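# Put the stapler and tape measure into the tray

## Task

Place both the stapler and the tape measure inside the tray, so that both remain there once the robot lets go. Nothing may end up on the floor or be left resting off the table. The requester cannot be reached for questions, and someone will use this desk after lunch.

## Robot and tools

Robot: two arms, left_arm and right_arm, each with six joints and a parallel two-finger gripper. Their bases sit on the table near the scene positions left_arm (-0.026, +0.366, 0) m and right_arm (+0.040, -0.269, 0) m, each turned very slightly about z.

Frames. In the scene frame the origin is at table-top height, halfway between the two nominal bases. +z points up, +x points out across the table, and left_arm is on the +y side. The arm names do not match the sides of the images. The fixed cameras and the table use the scene frame. Everything about a hand (printed positions, orientations, targets, offsets) uses that arm's own base frame. A gripper's fingers point along its +z axis and close along its y axis. end_effector_position is the point between the finger pads, roughly 1 cm short of the tips. Printed hand poses can be wrong by a few centimetres, more so at long reach.

execute_actions(actions, cameras): actions is a list of actions. Each action is a list of 1 to 15 rows, and each row is one 1/30 s step. A short action keeps its last row until all 15 steps are used. Every row holds 14 numbers in [-1, 1]: for left_arm dx, dy, dz, rx, ry, rz, opening, then the same seven for right_arm. Send all 14 even when only one arm moves. dx..rz are offsets, not poses. They are measured from that arm's Hand target as it stood when the action began, along that arm's base axes. 1.0 equals 0.6 m or 180 degrees, and rx, ry, rz form one rotation vector about the Hand target position. Every row is counted from the same start, so sending an offset again moves the hand further. Six zeros ask for the current Hand target again. opening is absolute: +1 is fully open (0.094 m) and -1 is closed. A 0 there commands half open, so to keep a gripper as it is, resend its current value. An empty actions list only returns state and images.

move(target, speed, blend, opening_speed, grip_force, blocking, cameras): target is one 14-number row laid out as above, or a list of up to 15 such rows. Every row is an offset from the Hand targets at the start of the move, not from the row before it. The grippers travel in straight lines and do not steer around obstacles or the other arm. speed is in m/s, from 0.002 to 2.9, default 0.25. It is one value, or one per target. blend is the corner rounding in metres, default 0, which means a full stop at each target. opening_speed sets how fast the opening changes, in units per second on the -1..1 scale, at least 0.2. Use it for slow closing on fragile items. grip_force is the newtons per finger pad, from 10 to 50, and it stays set afterwards. Lower forces close slowly. The whole path is limited to 10 s. The result includes a "move:" line giving the ending: done, off_target, moving, held or fault. It also gives limits such as paced (the pose was clipped) or held (steps were withheld). done does not show whether anything was touched.

wait(seconds 0 to 10) lets the scene run on. stop brakes a running move. zoom_image(camera, region [x0,y0,x1,y1] in pixels, at most 504 x 504) enlarges part of the latest image from cam_high, cam_low, cam_over, cam_left_wrist or cam_right_wrist. read_manual gives only licence texts. finished_scene ends the scene for good.

Results: each arm's end_effector_position (m) and end_effector_quat_wxyz in its base frame, and the Hand target, which is the base for the next offsets. They also give joint positions (the last one is the finger opening in metres), joint torques, and joint velocities, which may be left out when all are within noise. grip_measured uses the same scale as the opening command. It reads up to about 2.5 mm wide when empty and a few mm narrow on a squeezed part. grip_effort_nm is the gripper motor effort at the shaft, negative when closing, and it is not a pad force. There may also be Tool commands and MOTOR HOT or OVER-TEMPERATURE FAULT lines. The controller limits orientation to within 40 degrees of the measured one per step. Because of friction and weight a hand may rest a few cm away from its target. Resending the command, or sending the missing distance, corrects this.

Things to avoid: dropping parts or releasing them while they move, and pressing hard or hitting the table or fixed objects. Do not let the two arms, grippers or wrist cameras touch or squeeze each other. That can end the scene, and the clearance check does not prevent gripper-to-gripper contact. Paths that pass near an arm's own base should go around it. Do not hold a load at full stretch for long, or push against something the arm cannot reach, because motors heat up: at 90 °C the arm folds away and stays idle. An arm blocked by an object keeps pushing. To free it, command a target back past where the gripper is. To let go, command an opening well above grip_measured. Objects can be nudged at random, so check where they are before grasping. Nothing may end up off the table.

Each tool is called after "Call:" as name(argument=value, ...), one argument or row to a line, values as JSON.

## Session

Call:
execute_actions(
  actions=[],
)

Scene clock: 0.00 s.
left_arm: end_effector_position=(+0.3950, -0.0140, +0.0968) grip_measured=+1.000 grip_effort_nm=n/a end_effector_quat_wxyz=(+0.614, +0.008, +0.789, -0.020) | right_arm: end_effector_position=(+0.4049, -0.0155, +0.1185) grip_measured=+1.000 grip_effort_nm=n/a end_effector_quat_wxyz=(+0.611, +0.051, +0.784, -0.093)
Joint positions: left_arm=[-0.034 1.629 0.3 1.08 0.008 -0.02 0.094] | right_arm=[0.09 1.565 0.381 0.935 0.297 -0.013 0.094]
Joint velocities: within noise
Joint torques (N m): no reading
Heat: left arm: 26 °C; right arm: 26 °C.
Hand target: left_arm +0.3941, -0.0140, +0.0928; +0.607, +0.008, +0.795, -0.020 | right_arm +0.4069, -0.0160, +0.1251; +0.618, +0.053, +0.779, -0.093
Tool commands: left_gripper/opening=+1.0 right_gripper/opening=+1.0

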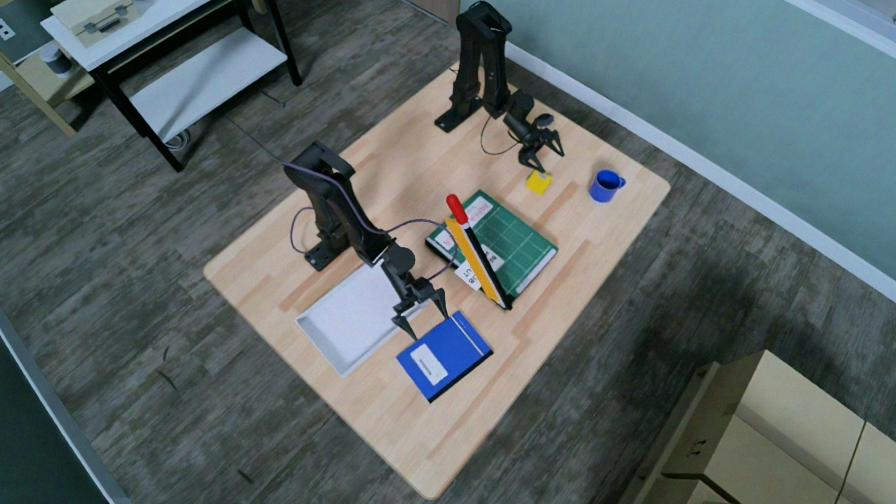

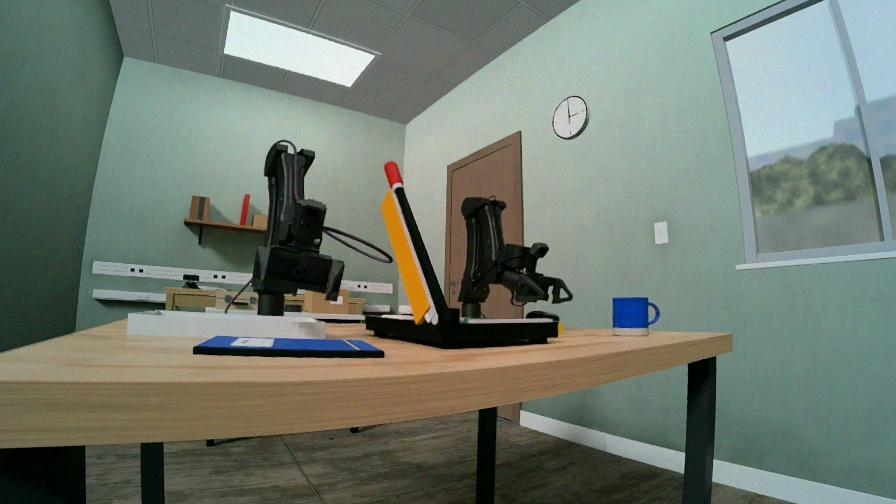

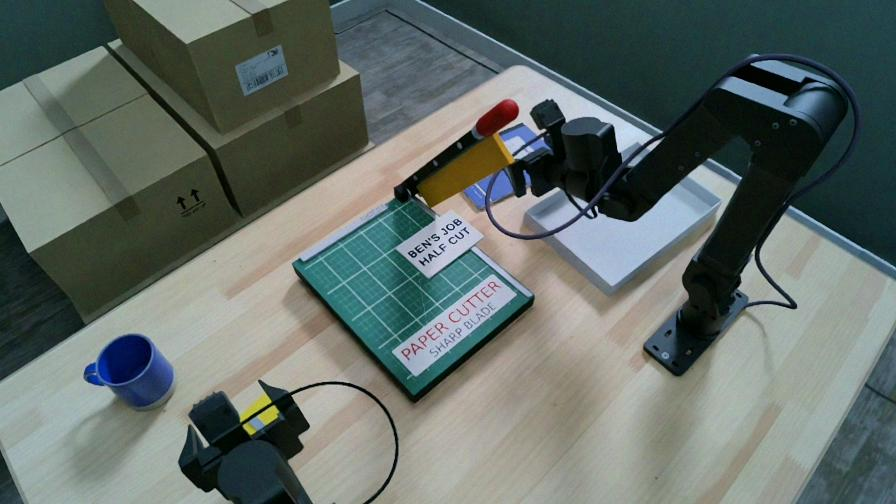

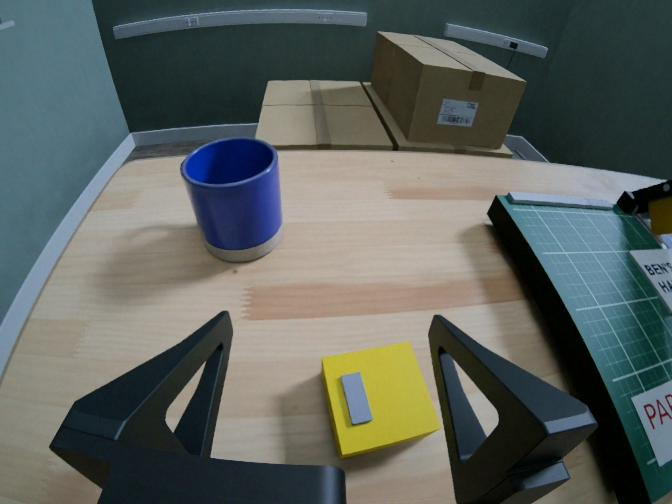

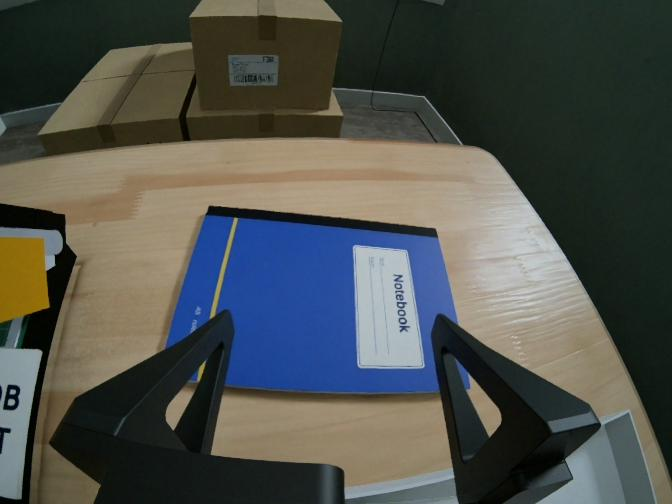

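Call:
zoom_image(
  camera="cam_high",
  region=[420, 70, 680, 220],
)

Call:
zoom_image(
  camera="cam_low",
  region=[360, 230, 700, 370],
)

Call:
zoom_image(
  camera="cam_over",
  region=[60, 310, 420, 504],
)

Call:
zoom_image(
  camera="cam_high",
  region=[280, 180, 580, 420],
)

Call:
zoom_image(
  camera="cam_low",
  region=[100, 230, 440, 400],
)

Scaled by 1.938 from the camera's 896x504 image, which has a finer 1280x720 frame.

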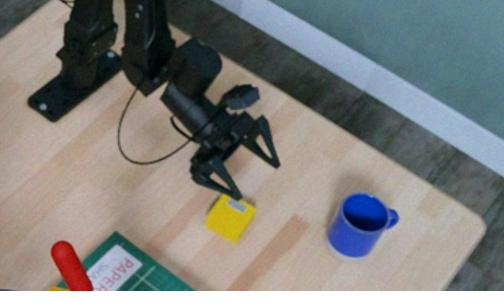

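Scaled by 1.482 from the camera's 896x504 image, which has a finer 1280x720 frame.

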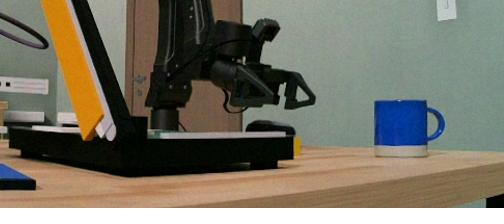

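Scaled by 1.400 from the camera's 896x504 image, which has a finer 1280x720 frame.

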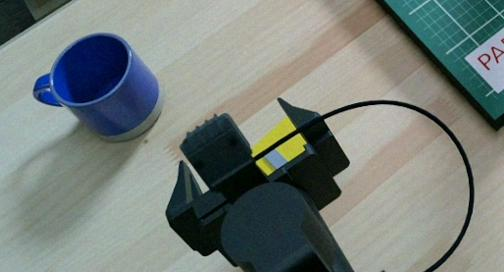

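Scaled by 1.680 from the camera's 896x504 image, which has a finer 1280x720 frame.

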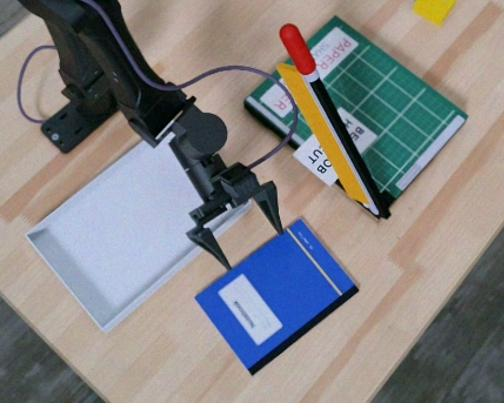

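Scaled by 1.482 from the camera's 896x504 image, which has a finer 1280x720 frame.

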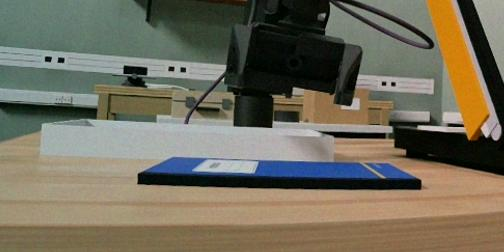

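Call:
move(
  target=[-0.15,0,0.3,0,0,0,1,-0.2,0,0.25,0,0,0,1],
)

Scene clock: 17.67 s.
left_arm: end_effector_position=(+0.3059, -0.0138, +0.2674) grip_measured=+1.000 grip_effort_nm=-0.02 end_effector_quat_wxyz=(+0.609, +0.011, +0.793, -0.020) | right_arm: end_effector_position=(+0.2880, -0.0154, +0.2603) grip_measured=+1.000 grip_effort_nm=0.02 end_effector_quat_wxyz=(+0.609, +0.047, +0.786, -0.095)
Joint positions: left_arm=[-0.051 0.688 0.631 -0.205 -0.004 -0.02 0.094] | right_arm=[0.175 0.612 0.577 -0.225 0.377 0.003 0.094]
Joint torques (N m): left_arm=[-0.59 0.38 8.85 1.78 -0.08 -0.07] | right_arm=[0.51 0.31 11.29 1.98 0.2 0.1]
Heat: left arm: 27 °C; right arm: 30 °C.
Hand target: left_arm +0.3041, -0.0140, +0.2729; +0.607, +0.008, +0.795, -0.020 | right_arm +0.2868, -0.0160, +0.2751; +0.618, +0.054, +0.779, -0.093
Off the commanded pose: left_arm 0.006 m, 0 deg | right_arm 0.015 m, 2 deg.
move: off_target (right_arm)

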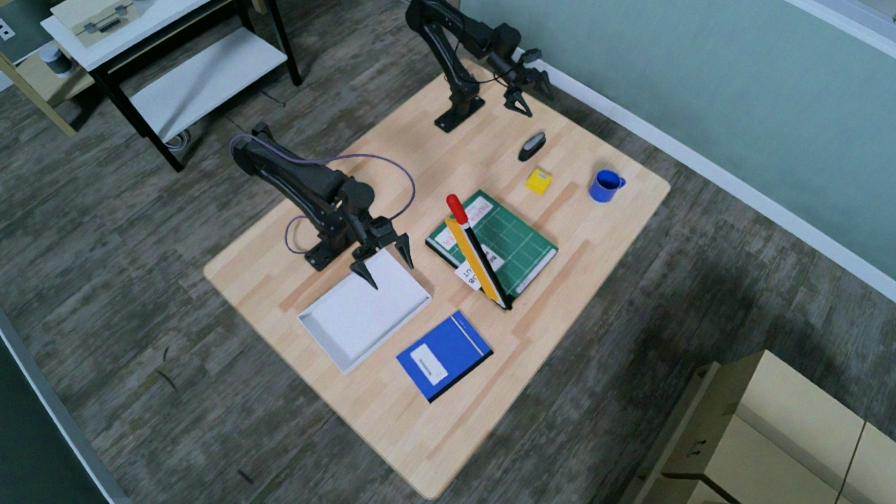

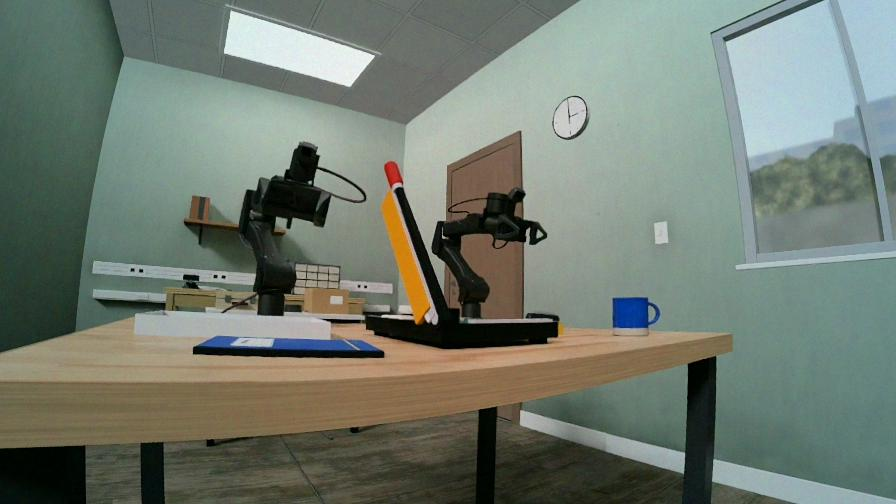

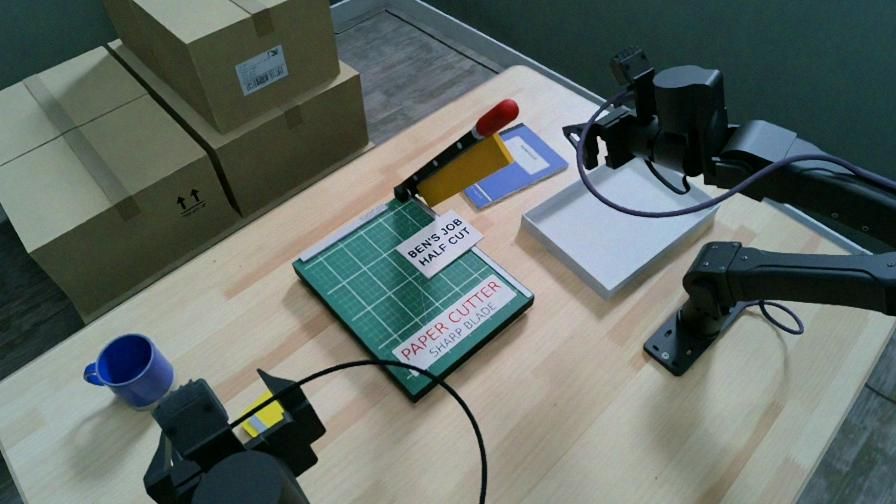

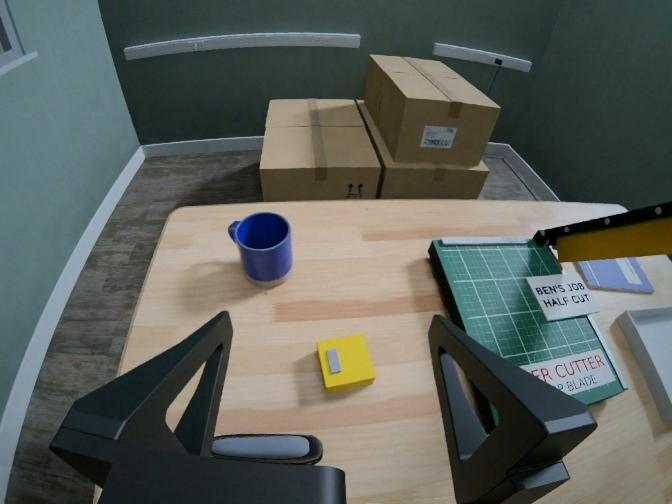

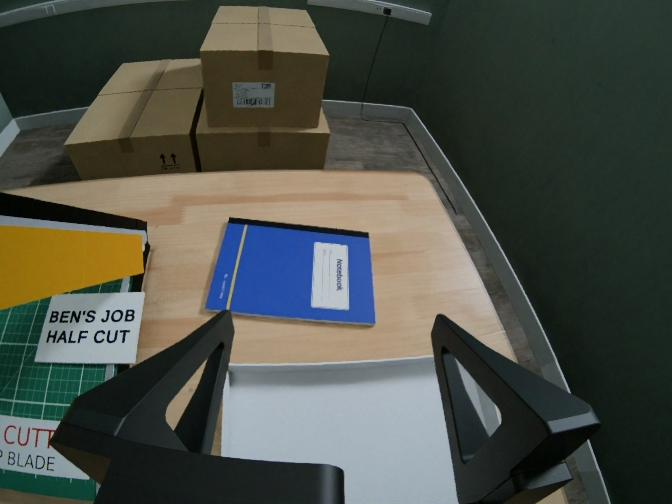

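Call:
move(
  target=[-0.04,0.107,-0.088,0.331,0.310,-0.416,1,0,0,0,0,0,0,1],
  speed=0.5,
  cameras=["cam_high","cam_left_wrist"],
)

Scene clock: 94.60 s.
left_arm: end_effector_position=(+0.2817, +0.0520, +0.2221) grip_measured=+1.000 grip_effort_nm=-0.03 end_effector_quat_wxyz=(+0.046, +0.698, +0.712, +0.060) | right_arm: end_effector_position=(+0.2880, -0.0154, +0.2601) grip_measured=+1.000 grip_effort_nm=0.02 end_effector_quat_wxyz=(+0.609, +0.047, +0.786, -0.095)
Joint positions: left_arm=[0.183 1.54 1.654 -1.532 0.006 1.732 0.094] | right_arm=[0.175 0.612 0.577 -0.227 0.377 0.003 0.094]
Joint torques (N m): left_arm=[-0.7 -3.81 6.46 0.42 0.01 0.1] | right_arm=[0.57 0.36 11.21 1.98 0.21 0.07]
Heat: left arm: 31 °C; right arm: 33 °C.
Hand target: left_arm +0.2800, +0.0502, +0.2200; +0.000, +0.707, +0.707, -0.001 | right_arm +0.2868, -0.0160, +0.2750; +0.618, +0.054, +0.779, -0.093
Off the commanded pose: left_arm 0.003 m, 9 deg | right_arm 0.015 m, 2 deg.
joint sent to its limit (left arm) — joint 4 (wrist pitch), lower limit. The joint targets are off in orientation, not in position.
move: off_target (left_arm, right_arm)
Images, in order (width x height): cam_high 896x504, cam_left_wrist 672x504.

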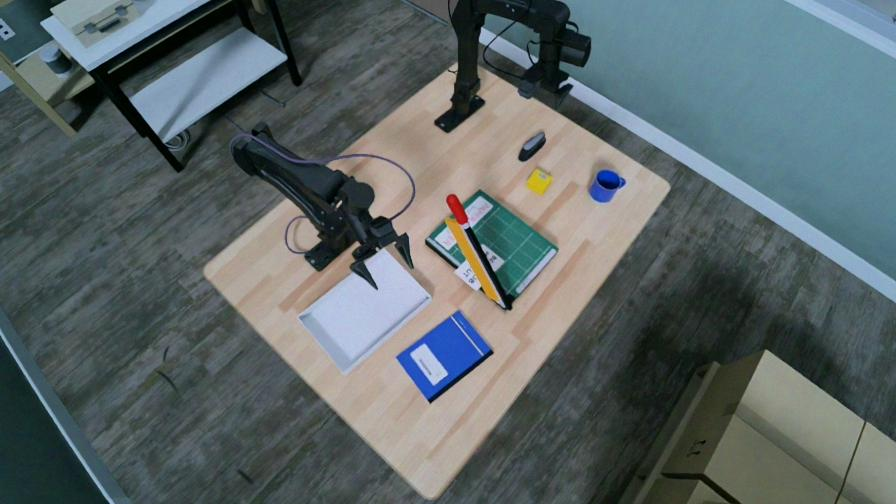

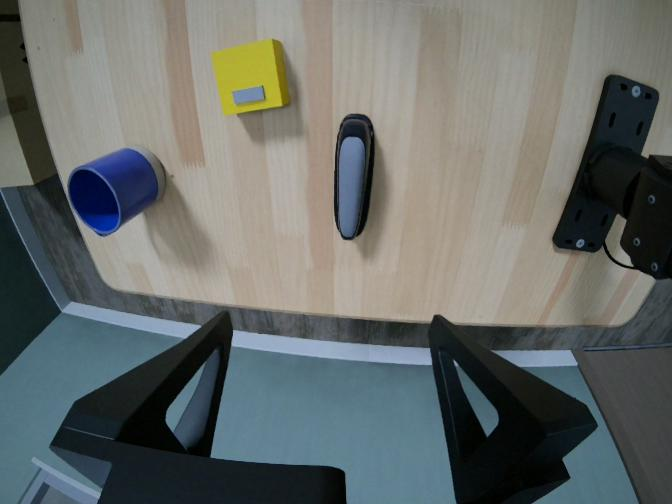

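Call:
move(
  target=[0.0267,0.005,-0.22,0,0,0,1,0,0,0,0,0,0,1],
  speed=0.2,
  cameras=["cam_high","cam_over","cam_left_wrist"],
)

Scene clock: 123.67 s.
left_arm: end_effector_position=(+0.2993, +0.0556, +0.0948) grip_measured=+1.000 grip_effort_nm=-0.03 end_effector_quat_wxyz=(+0.008, +0.700, +0.714, +0.008) | right_arm: end_effector_position=(+0.2880, -0.0154, +0.2601) grip_measured=+1.000 grip_effort_nm=0.02 end_effector_quat_wxyz=(+0.609, +0.047, +0.786, -0.095)
Joint positions: left_arm=[0.183 1.682 1.3 -1.166 0.004 1.734 0.094] | right_arm=[0.175 0.612 0.577 -0.227 0.377 0.003 0.094]
Joint torques (N m): left_arm=[-0.68 -6.05 4.7 0.41 -0.01 0.14] | right_arm=[0.53 0.28 11.23 1.96 0.2 0.08]
Heat: left arm: 30 °C; right arm: 34 °C.
Hand target: left_arm +0.2961, +0.0533, +0.0881; +0.001, +0.707, +0.707, +0.000 | right_arm +0.2868, -0.0160, +0.2750; +0.618, +0.054, +0.779, -0.093
Off the commanded pose: left_arm 0.008 m, 2 deg | right_arm 0.015 m, 2 deg.
move: off_target (right_arm)
Images, in order (width x height): cam_high 896x504, cam_over 896x504, cam_left_wrist 672x504.

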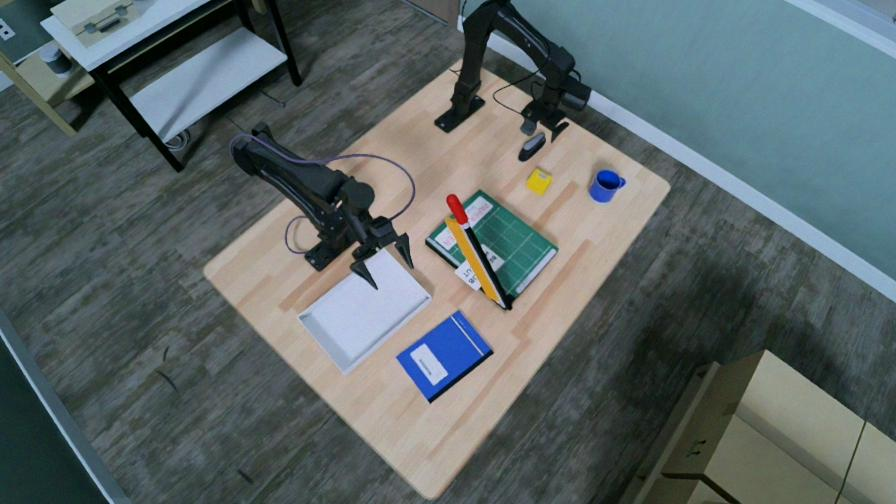

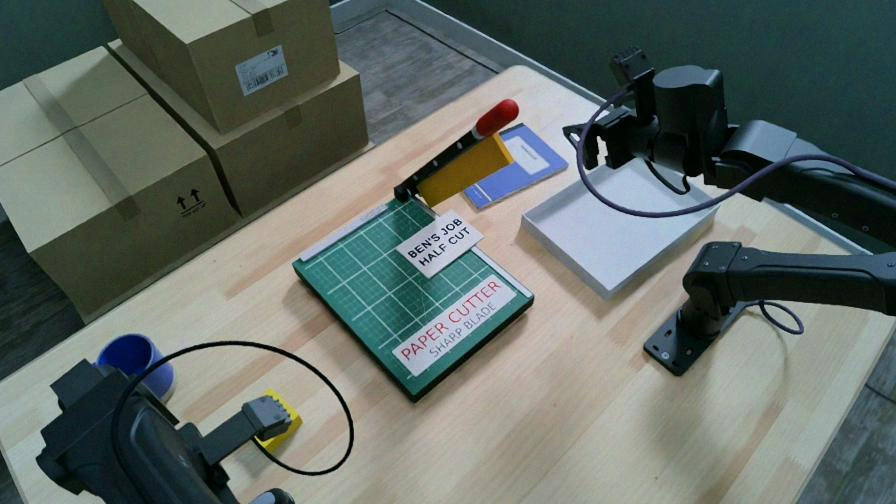

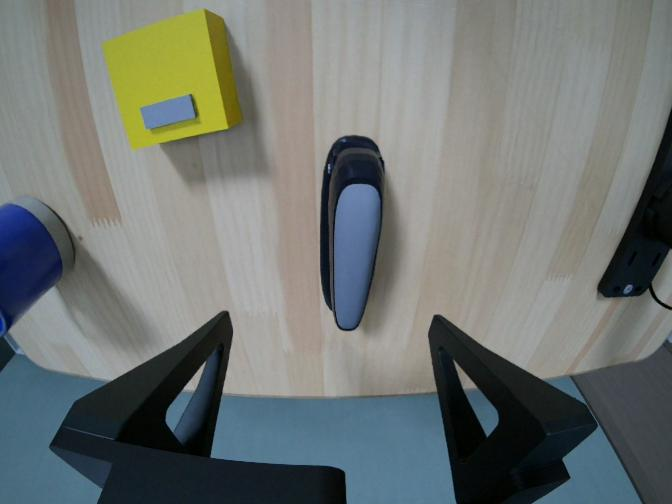

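Call:
move(
  target=[-0.01,-0.005,-0.105,0,0,0.017,1,0,0,0,0,0,0,1],
  speed=0.1,
  cameras=["cam_left_wrist","cam_over"],
)

Call:
move(
  target=[0,0,0,0,0,0,-0.5,0,0,0,0,0,0,1],
  opening_speed=0.8,
  grip_force=[25,50],
  cameras=["cam_left_wrist"],
)

Scene clock: 138.73 s.
left_arm: end_effector_position=(+0.2960, +0.0528, +0.0340) grip_measured=+1.000 grip_effort_nm=-0.03 end_effector_quat_wxyz=(+0.011, +0.689, +0.725, +0.011) | right_arm: end_effector_position=(+0.2880, -0.0154, +0.2601) grip_measured=+1.000 grip_effort_nm=0.02 end_effector_quat_wxyz=(+0.609, +0.047, +0.786, -0.095)
Joint positions: left_arm=[0.176 1.721 1.094 -0.913 0.004 1.695 0.094] | right_arm=[0.175 0.612 0.577 -0.227 0.377 0.003 0.094]
Joint torques (N m): left_arm=[-0.61 -5.65 4.27 0.46 -0.01 -0.14] | right_arm=[0.47 0.31 11.3 1.97 0.21 0.07]
Heat: left arm: 29 °C; right arm: 34 °C.
Hand target: left_arm +0.2900, +0.0503, +0.0250; +0.000, +0.688, +0.726, -0.001 | right_arm +0.2868, -0.0160, +0.2750; +0.618, +0.054, +0.779, -0.093
Off the commanded pose: left_arm 0.011 m, 2 deg | right_arm 0.015 m, 2 deg.
move: off_target (left_arm, right_arm)
Images, in order (width x height): cam_over 896x504, cam_left_wrist 672x504.

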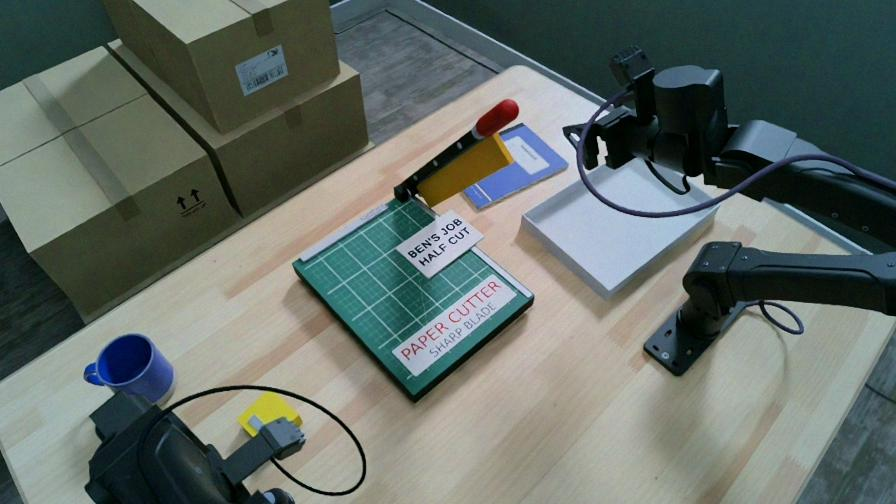

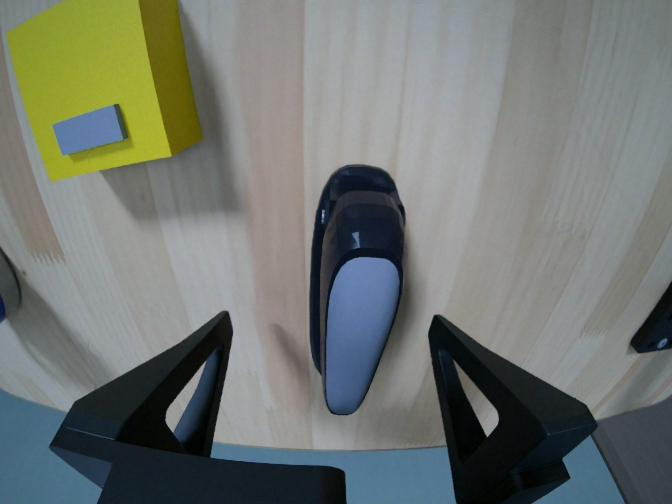

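Scene clock: 143.33 s.
left_arm: end_effector_position=(+0.2888, +0.0524, +0.0338) grip_measured=-0.413 grip_effort_nm=-0.51 end_effector_quat_wxyz=(+0.000, +0.689, +0.725, +0.001) | right_arm: end_effector_position=(+0.2880, -0.0154, +0.2601) grip_measured=+1.000 grip_effort_nm=0.02 end_effector_quat_wxyz=(+0.609, +0.047, +0.786, -0.095)
Joint positions: left_arm=[0.176 1.721 1.094 -0.941 -0.001 1.695 0.028] | right_arm=[0.175 0.612 0.577 -0.227 0.377 0.003 0.094]
Joint torques (N m): left_arm=[-0.61 -5.6 4.21 0.65 0.04 -0.11] | right_arm=[0.46 0.28 11.21 1.96 0.21 0.09]
Heat: left arm: 29 °C; right arm: 34 °C.
Hand target: left_arm +0.2901, +0.0503, +0.0250; +0.000, +0.688, +0.726, -0.001 | right_arm +0.2868, -0.0160, +0.2750; +0.618, +0.054, +0.779, -0.093
Off the commanded pose: left_arm 0.009 m, 0 deg | right_arm 0.015 m, 2 deg.
grip_force (N): 25, 50
move: off_target (right_arm)
Images, in order (width x height): cam_left_wrist 672x504.

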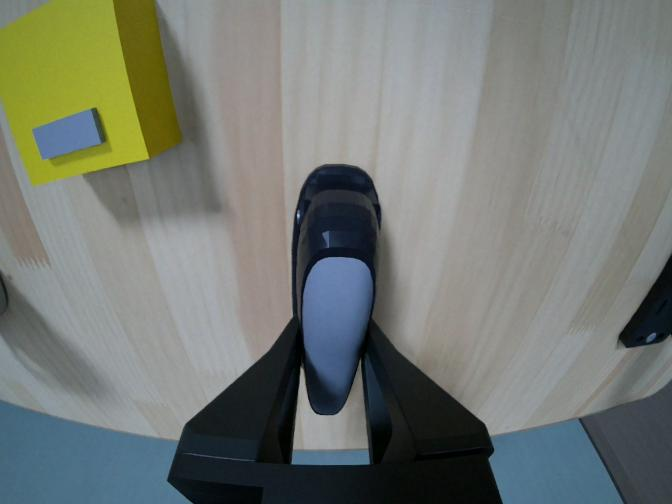

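Call:
move(
  target=[
    [0,0,0.16,0,0,0,-0.5,0,0,0,0,0,0,1],
    [-0.25,-0.6,0.16,0,0,0,-0.5,0,0,0,0,0,0,1],
  ],
  blend=[0.04,0],
  speed=0.25,
)

Scene clock: 161.27 s.
left_arm: end_effector_position=(+0.1374, -0.3069, +0.1188) grip_measured=-0.415 grip_effort_nm=-0.60 end_effector_quat_wxyz=(+0.002, +0.693, +0.721, -0.001) | right_arm: end_effector_position=(+0.2880, -0.0154, +0.2601) grip_measured=+1.000 grip_effort_nm=0.02 end_effector_quat_wxyz=(+0.609, +0.047, +0.786, -0.095)
Joint positions: left_arm=[-1.153 1.812 1.55 -1.304 0 0.379 0.027] | right_arm=[0.175 0.612 0.577 -0.227 0.377 0.003 0.094]
Joint torques (N m): left_arm=[0.47 -6.94 7.91 0.22 0.02 -0.11] | right_arm=[0.54 0.25 11.28 1.97 0.2 0.07]
Heat: left arm: 29 °C; right arm: 35 °C.
Hand target: left_arm +0.1402, -0.3099, +0.1211; +0.001, +0.688, +0.726, -0.001 | right_arm +0.2868, -0.0160, +0.2750; +0.618, +0.054, +0.779, -0.093
Off the commanded pose: left_arm 0.005 m, 1 deg | right_arm 0.015 m, 2 deg.
grip_force (N): 25, 50
move: off_target (right_arm)

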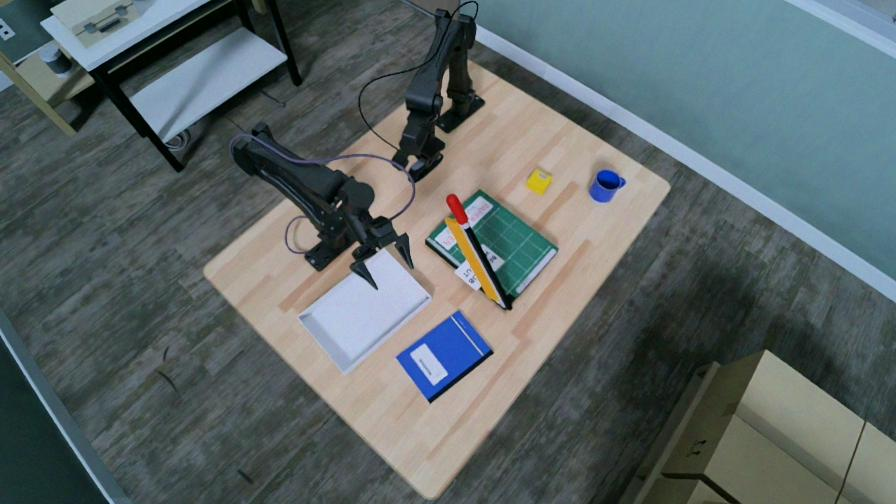

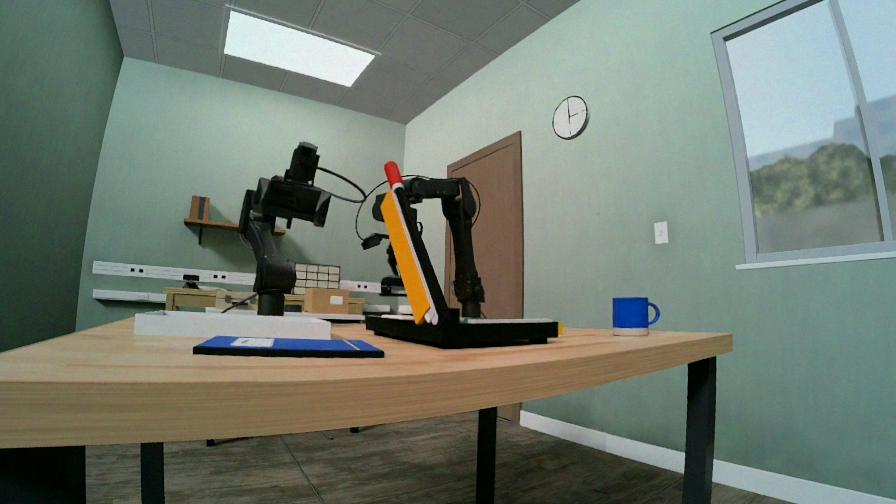

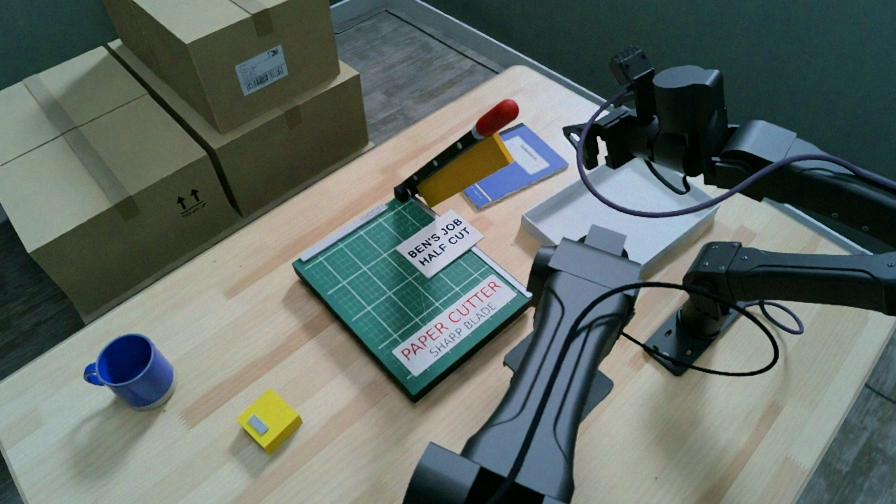

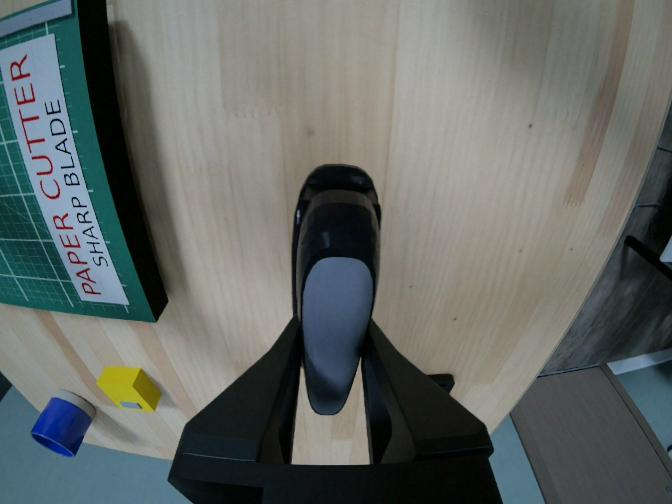

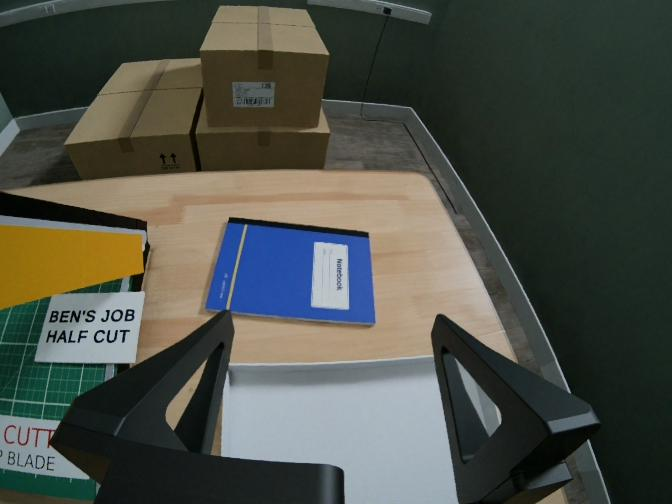

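Call:
move(
  target=[0,0,-0.148,0,0,0,-0.5,0,0,0,0,0,0,1],
  speed=0.1,
  cameras=["cam_over","cam_left_wrist"],
)

Scene clock: 171.40 s.
left_arm: end_effector_position=(+0.1399, -0.3125, +0.0398) grip_measured=-0.415 grip_effort_nm=-0.59 end_effector_quat_wxyz=(+0.008, +0.693, +0.721, -0.003) | right_arm: end_effector_position=(+0.2880, -0.0154, +0.2601) grip_measured=+1.000 grip_effort_nm=0.02 end_effector_quat_wxyz=(+0.609, +0.047, +0.786, -0.095)
Joint positions: left_arm=[-1.153 1.875 1.311 -0.99 0 0.378 0.027] | right_arm=[0.175 0.612 0.577 -0.227 0.377 0.003 0.094]
Joint torques (N m): left_arm=[0.46 -7.46 4.64 0.49 0.02 -0.11] | right_arm=[0.55 0.35 11.22 1.97 0.2 0.09]
Heat: left arm: 29 °C; right arm: 35 °C.
Hand target: left_arm +0.1401, -0.3097, +0.0322; +0.000, +0.688, +0.726, +0.000 | right_arm +0.2868, -0.0160, +0.2750; +0.618, +0.054, +0.779, -0.093
Off the commanded pose: left_arm 0.008 m, 1 deg | right_arm 0.015 m, 2 deg.
grip_force (N): 25, 50
move: off_target (right_arm)
Images, in order (width x height): cam_over 896x504, cam_left_wrist 672x504.

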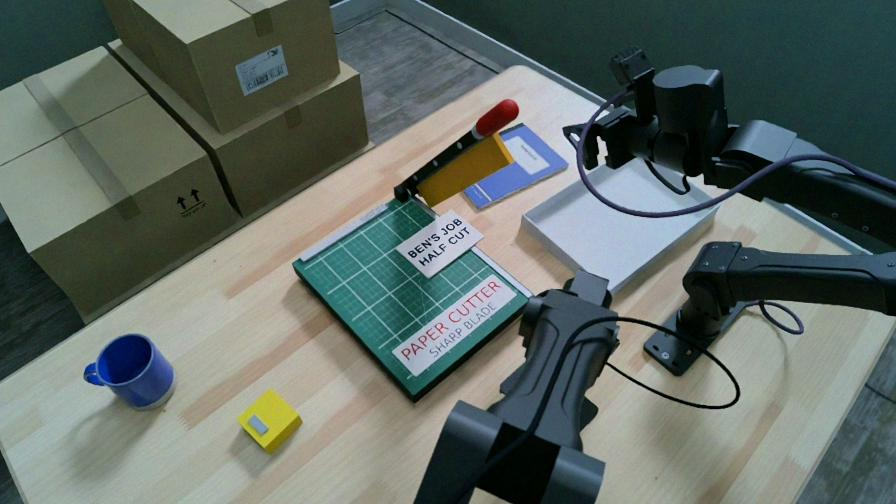

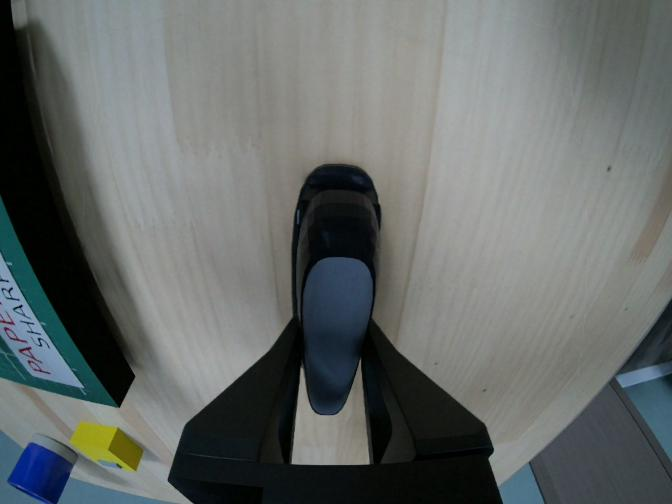

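Call:
move(
  target=[0,0,-0.012,0,0,0,-0.5,0,0,0,0,0,0,1],
  speed=0.03,
  cameras=[],
)

Scene clock: 175.50 s.
left_arm: end_effector_position=(+0.1406, -0.3142, +0.0364) grip_measured=-0.415 grip_effort_nm=-0.59 end_effector_quat_wxyz=(+0.014, +0.693, +0.721, -0.006) | right_arm: end_effector_position=(+0.2880, -0.0154, +0.2601) grip_measured=+1.000 grip_effort_nm=0.02 end_effector_quat_wxyz=(+0.609, +0.047, +0.786, -0.095)
Joint positions: left_arm=[-1.153 1.875 1.297 -0.963 0 0.378 0.027] | right_arm=[0.175 0.612 0.577 -0.227 0.377 0.003 0.094]
Joint torques (N m): left_arm=[0.44 -6.8 4.42 0.5 0.02 -0.11] | right_arm=[0.53 0.28 11.25 1.96 0.2 0.1]
Heat: left arm: 29 °C; right arm: 35 °C.
Hand target: left_arm +0.1401, -0.3098, +0.0250; +0.001, +0.688, +0.726, -0.001 | right_arm +0.2868, -0.0160, +0.2750; +0.618, +0.054, +0.779, -0.093
Off the commanded pose: left_arm 0.012 m, 2 deg | right_arm 0.015 m, 2 deg.
grip_force (N): 25, 50
move: off_target (left_arm, right_arm)
No camera images: "cameras" was empty.

Call:
move(
  target=[0,0,-0.009,0,0,0,-0.5,0,0,0,0,0,0,1],
  speed=0.03,
  cameras=[],
)

Scene clock: 179.83 s.
left_arm: end_effector_position=(+0.1409, -0.3147, +0.0336) grip_measured=-0.415 grip_effort_nm=-0.59 end_effector_quat_wxyz=(+0.014, +0.693, +0.721, -0.006) | right_arm: end_effector_position=(+0.2880, -0.0154, +0.2601) grip_measured=+1.000 grip_effort_nm=0.02 end_effector_quat_wxyz=(+0.609, +0.047, +0.786, -0.095)
Joint positions: left_arm=[-1.153 1.88 1.292 -0.952 0 0.378 0.027] | right_arm=[0.175 0.612 0.577 -0.227 0.377 0.003 0.094]
Joint torques (N m): left_arm=[0.44 -6.72 3.89 0.59 0.02 -0.11] | right_arm=[0.46 0.31 11.29 1.98 0.21 0.08]
Heat: left arm: 29 °C; right arm: 35 °C.
Hand target: left_arm +0.1402, -0.3098, +0.0197; +0.001, +0.688, +0.726, -0.001 | right_arm +0.2868, -0.0160, +0.2750; +0.618, +0.054, +0.779, -0.093
Off the commanded pose: left_arm 0.015 m, 2 deg | right_arm 0.015 m, 2 deg.
grip_force (N): 25, 50
move: off_target (left_arm, right_arm)
No camera images: "cameras" was empty.

Call:
move(
  target=[0,0,0.01,0,0,0,0.3,0,0,0,0,0,0,1],
  opening_speed=1.5,
  speed=0.03,
  cameras=["cam_left_wrist"],
)

Call:
move(
  target=[
    [0,0,0.18,0,0,0,0.9,0,0,0,0,0,0,1],
    [0.13,0.35,0.18,0,0,0,0.9,0,0,0,0,0,0,1],
    [0.4117,0.45,0.12,0,0,0.036,0.9,0,0,0,0,0,0,1],
  ],
  blend=[0.04,0.05,0],
  speed=0.3,
)

Scene clock: 205.77 s.
left_arm: end_effector_position=(+0.1410, -0.3148, +0.0336) grip_measured=+0.298 grip_effort_nm=0.07 end_effector_quat_wxyz=(+0.014, +0.692, +0.721, -0.006) | right_arm: end_effector_position=(+0.2880, -0.0154, +0.2601) grip_measured=+1.000 grip_effort_nm=0.02 end_effector_quat_wxyz=(+0.609, +0.047, +0.786, -0.095)
Joint positions: left_arm=[-1.153 1.88 1.292 -0.952 0 0.377 0.061] | right_arm=[0.175 0.612 0.577 -0.227 0.377 0.003 0.094]
Joint torques (N m): left_arm=[0.44 -7.25 4.92 0.37 0.02 -0.11] | right_arm=[0.51 0.31 11.26 1.97 0.21 0.08]
Heat: left arm: 28 °C; right arm: 36 °C.
Hand target: left_arm +0.1401, -0.3097, +0.0257; +0.001, +0.688, +0.726, +0.000 | right_arm +0.2868, -0.0160, +0.2750; +0.618, +0.054, +0.779, -0.093
Off the commanded pose: left_arm 0.009 m, 2 deg | right_arm 0.015 m, 2 deg.
grip_force (N): 25, 50
move: off_target (right_arm)
Images, in order (width x height): cam_left_wrist 672x504.

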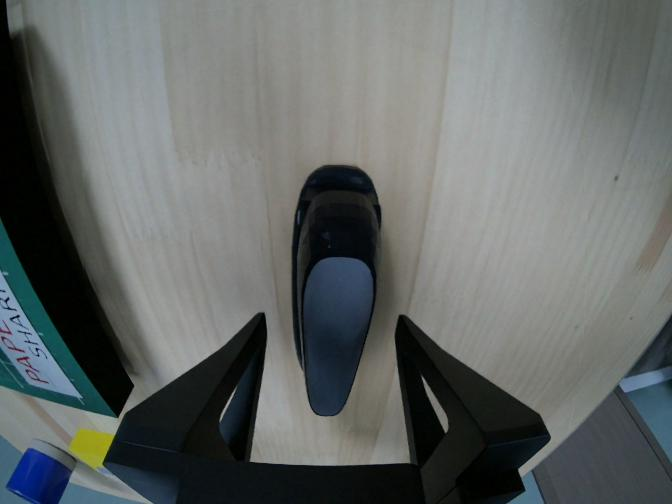

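Scene clock: 208.30 s.
left_arm: end_effector_position=(+0.3868, -0.0369, +0.1000) grip_measured=+0.898 grip_effort_nm=0.07 end_effector_quat_wxyz=(+0.006, +0.640, +0.769, +0.009) | right_arm: end_effector_position=(+0.2880, -0.0154, +0.2601) grip_measured=+1.000 grip_effort_nm=0.02 end_effector_quat_wxyz=(+0.609, +0.047, +0.786, -0.095)
Joint positions: left_arm=[-0.101 2.007 1.738 -1.281 -0.008 1.287 0.089] | right_arm=[0.175 0.612 0.577 -0.227 0.377 0.003 0.094]
Joint torques (N m): left_arm=[-0.13 -8.42 7.42 0.19 0.1 0.16] | right_arm=[0.51 0.34 11.21 1.97 0.2 0.09]
Heat: left arm: 28 °C; right arm: 36 °C.
Hand target: left_arm +0.3872, -0.0397, +0.0976; +0.001, +0.646, +0.764, +0.000 | right_arm +0.2868, -0.0160, +0.2750; +0.618, +0.054, +0.779, -0.093
Off the commanded pose: left_arm 0.004 m, 2 deg | right_arm 0.015 m, 2 deg.
grip_force (N): 25, 50
move: off_target (right_arm)

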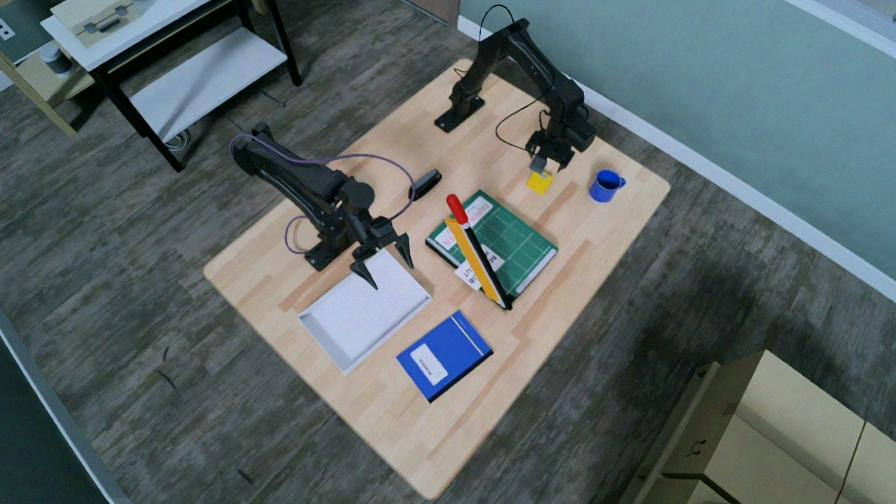

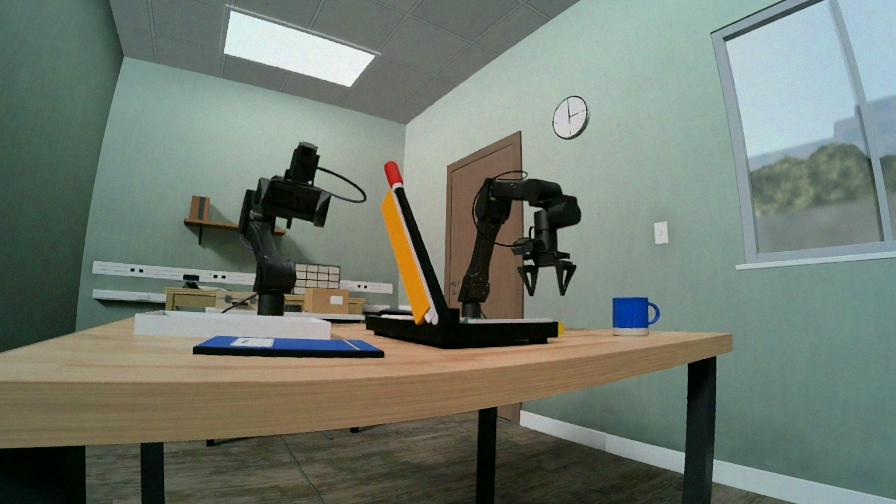

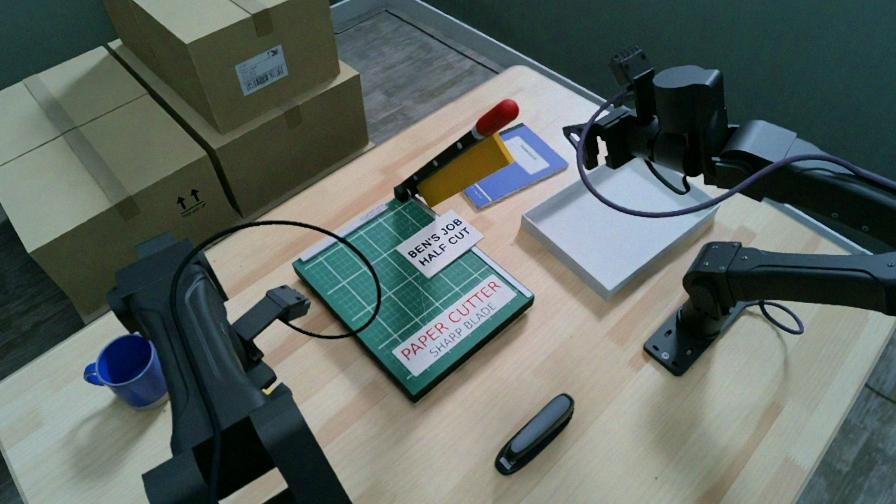

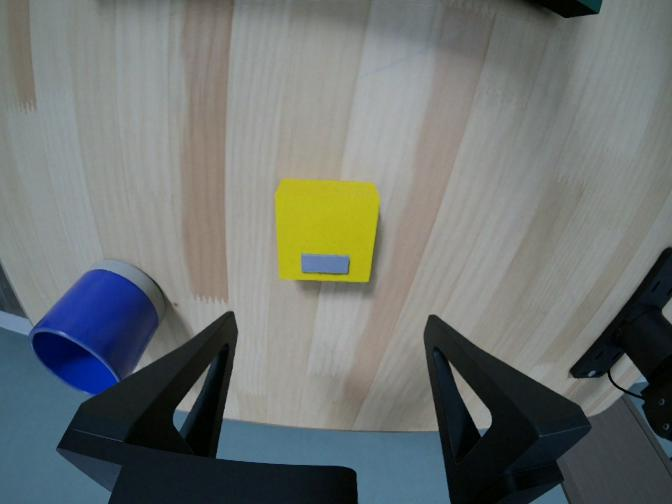

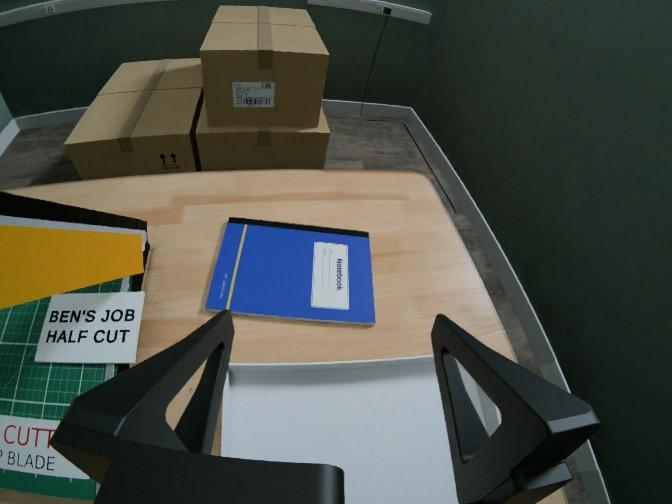

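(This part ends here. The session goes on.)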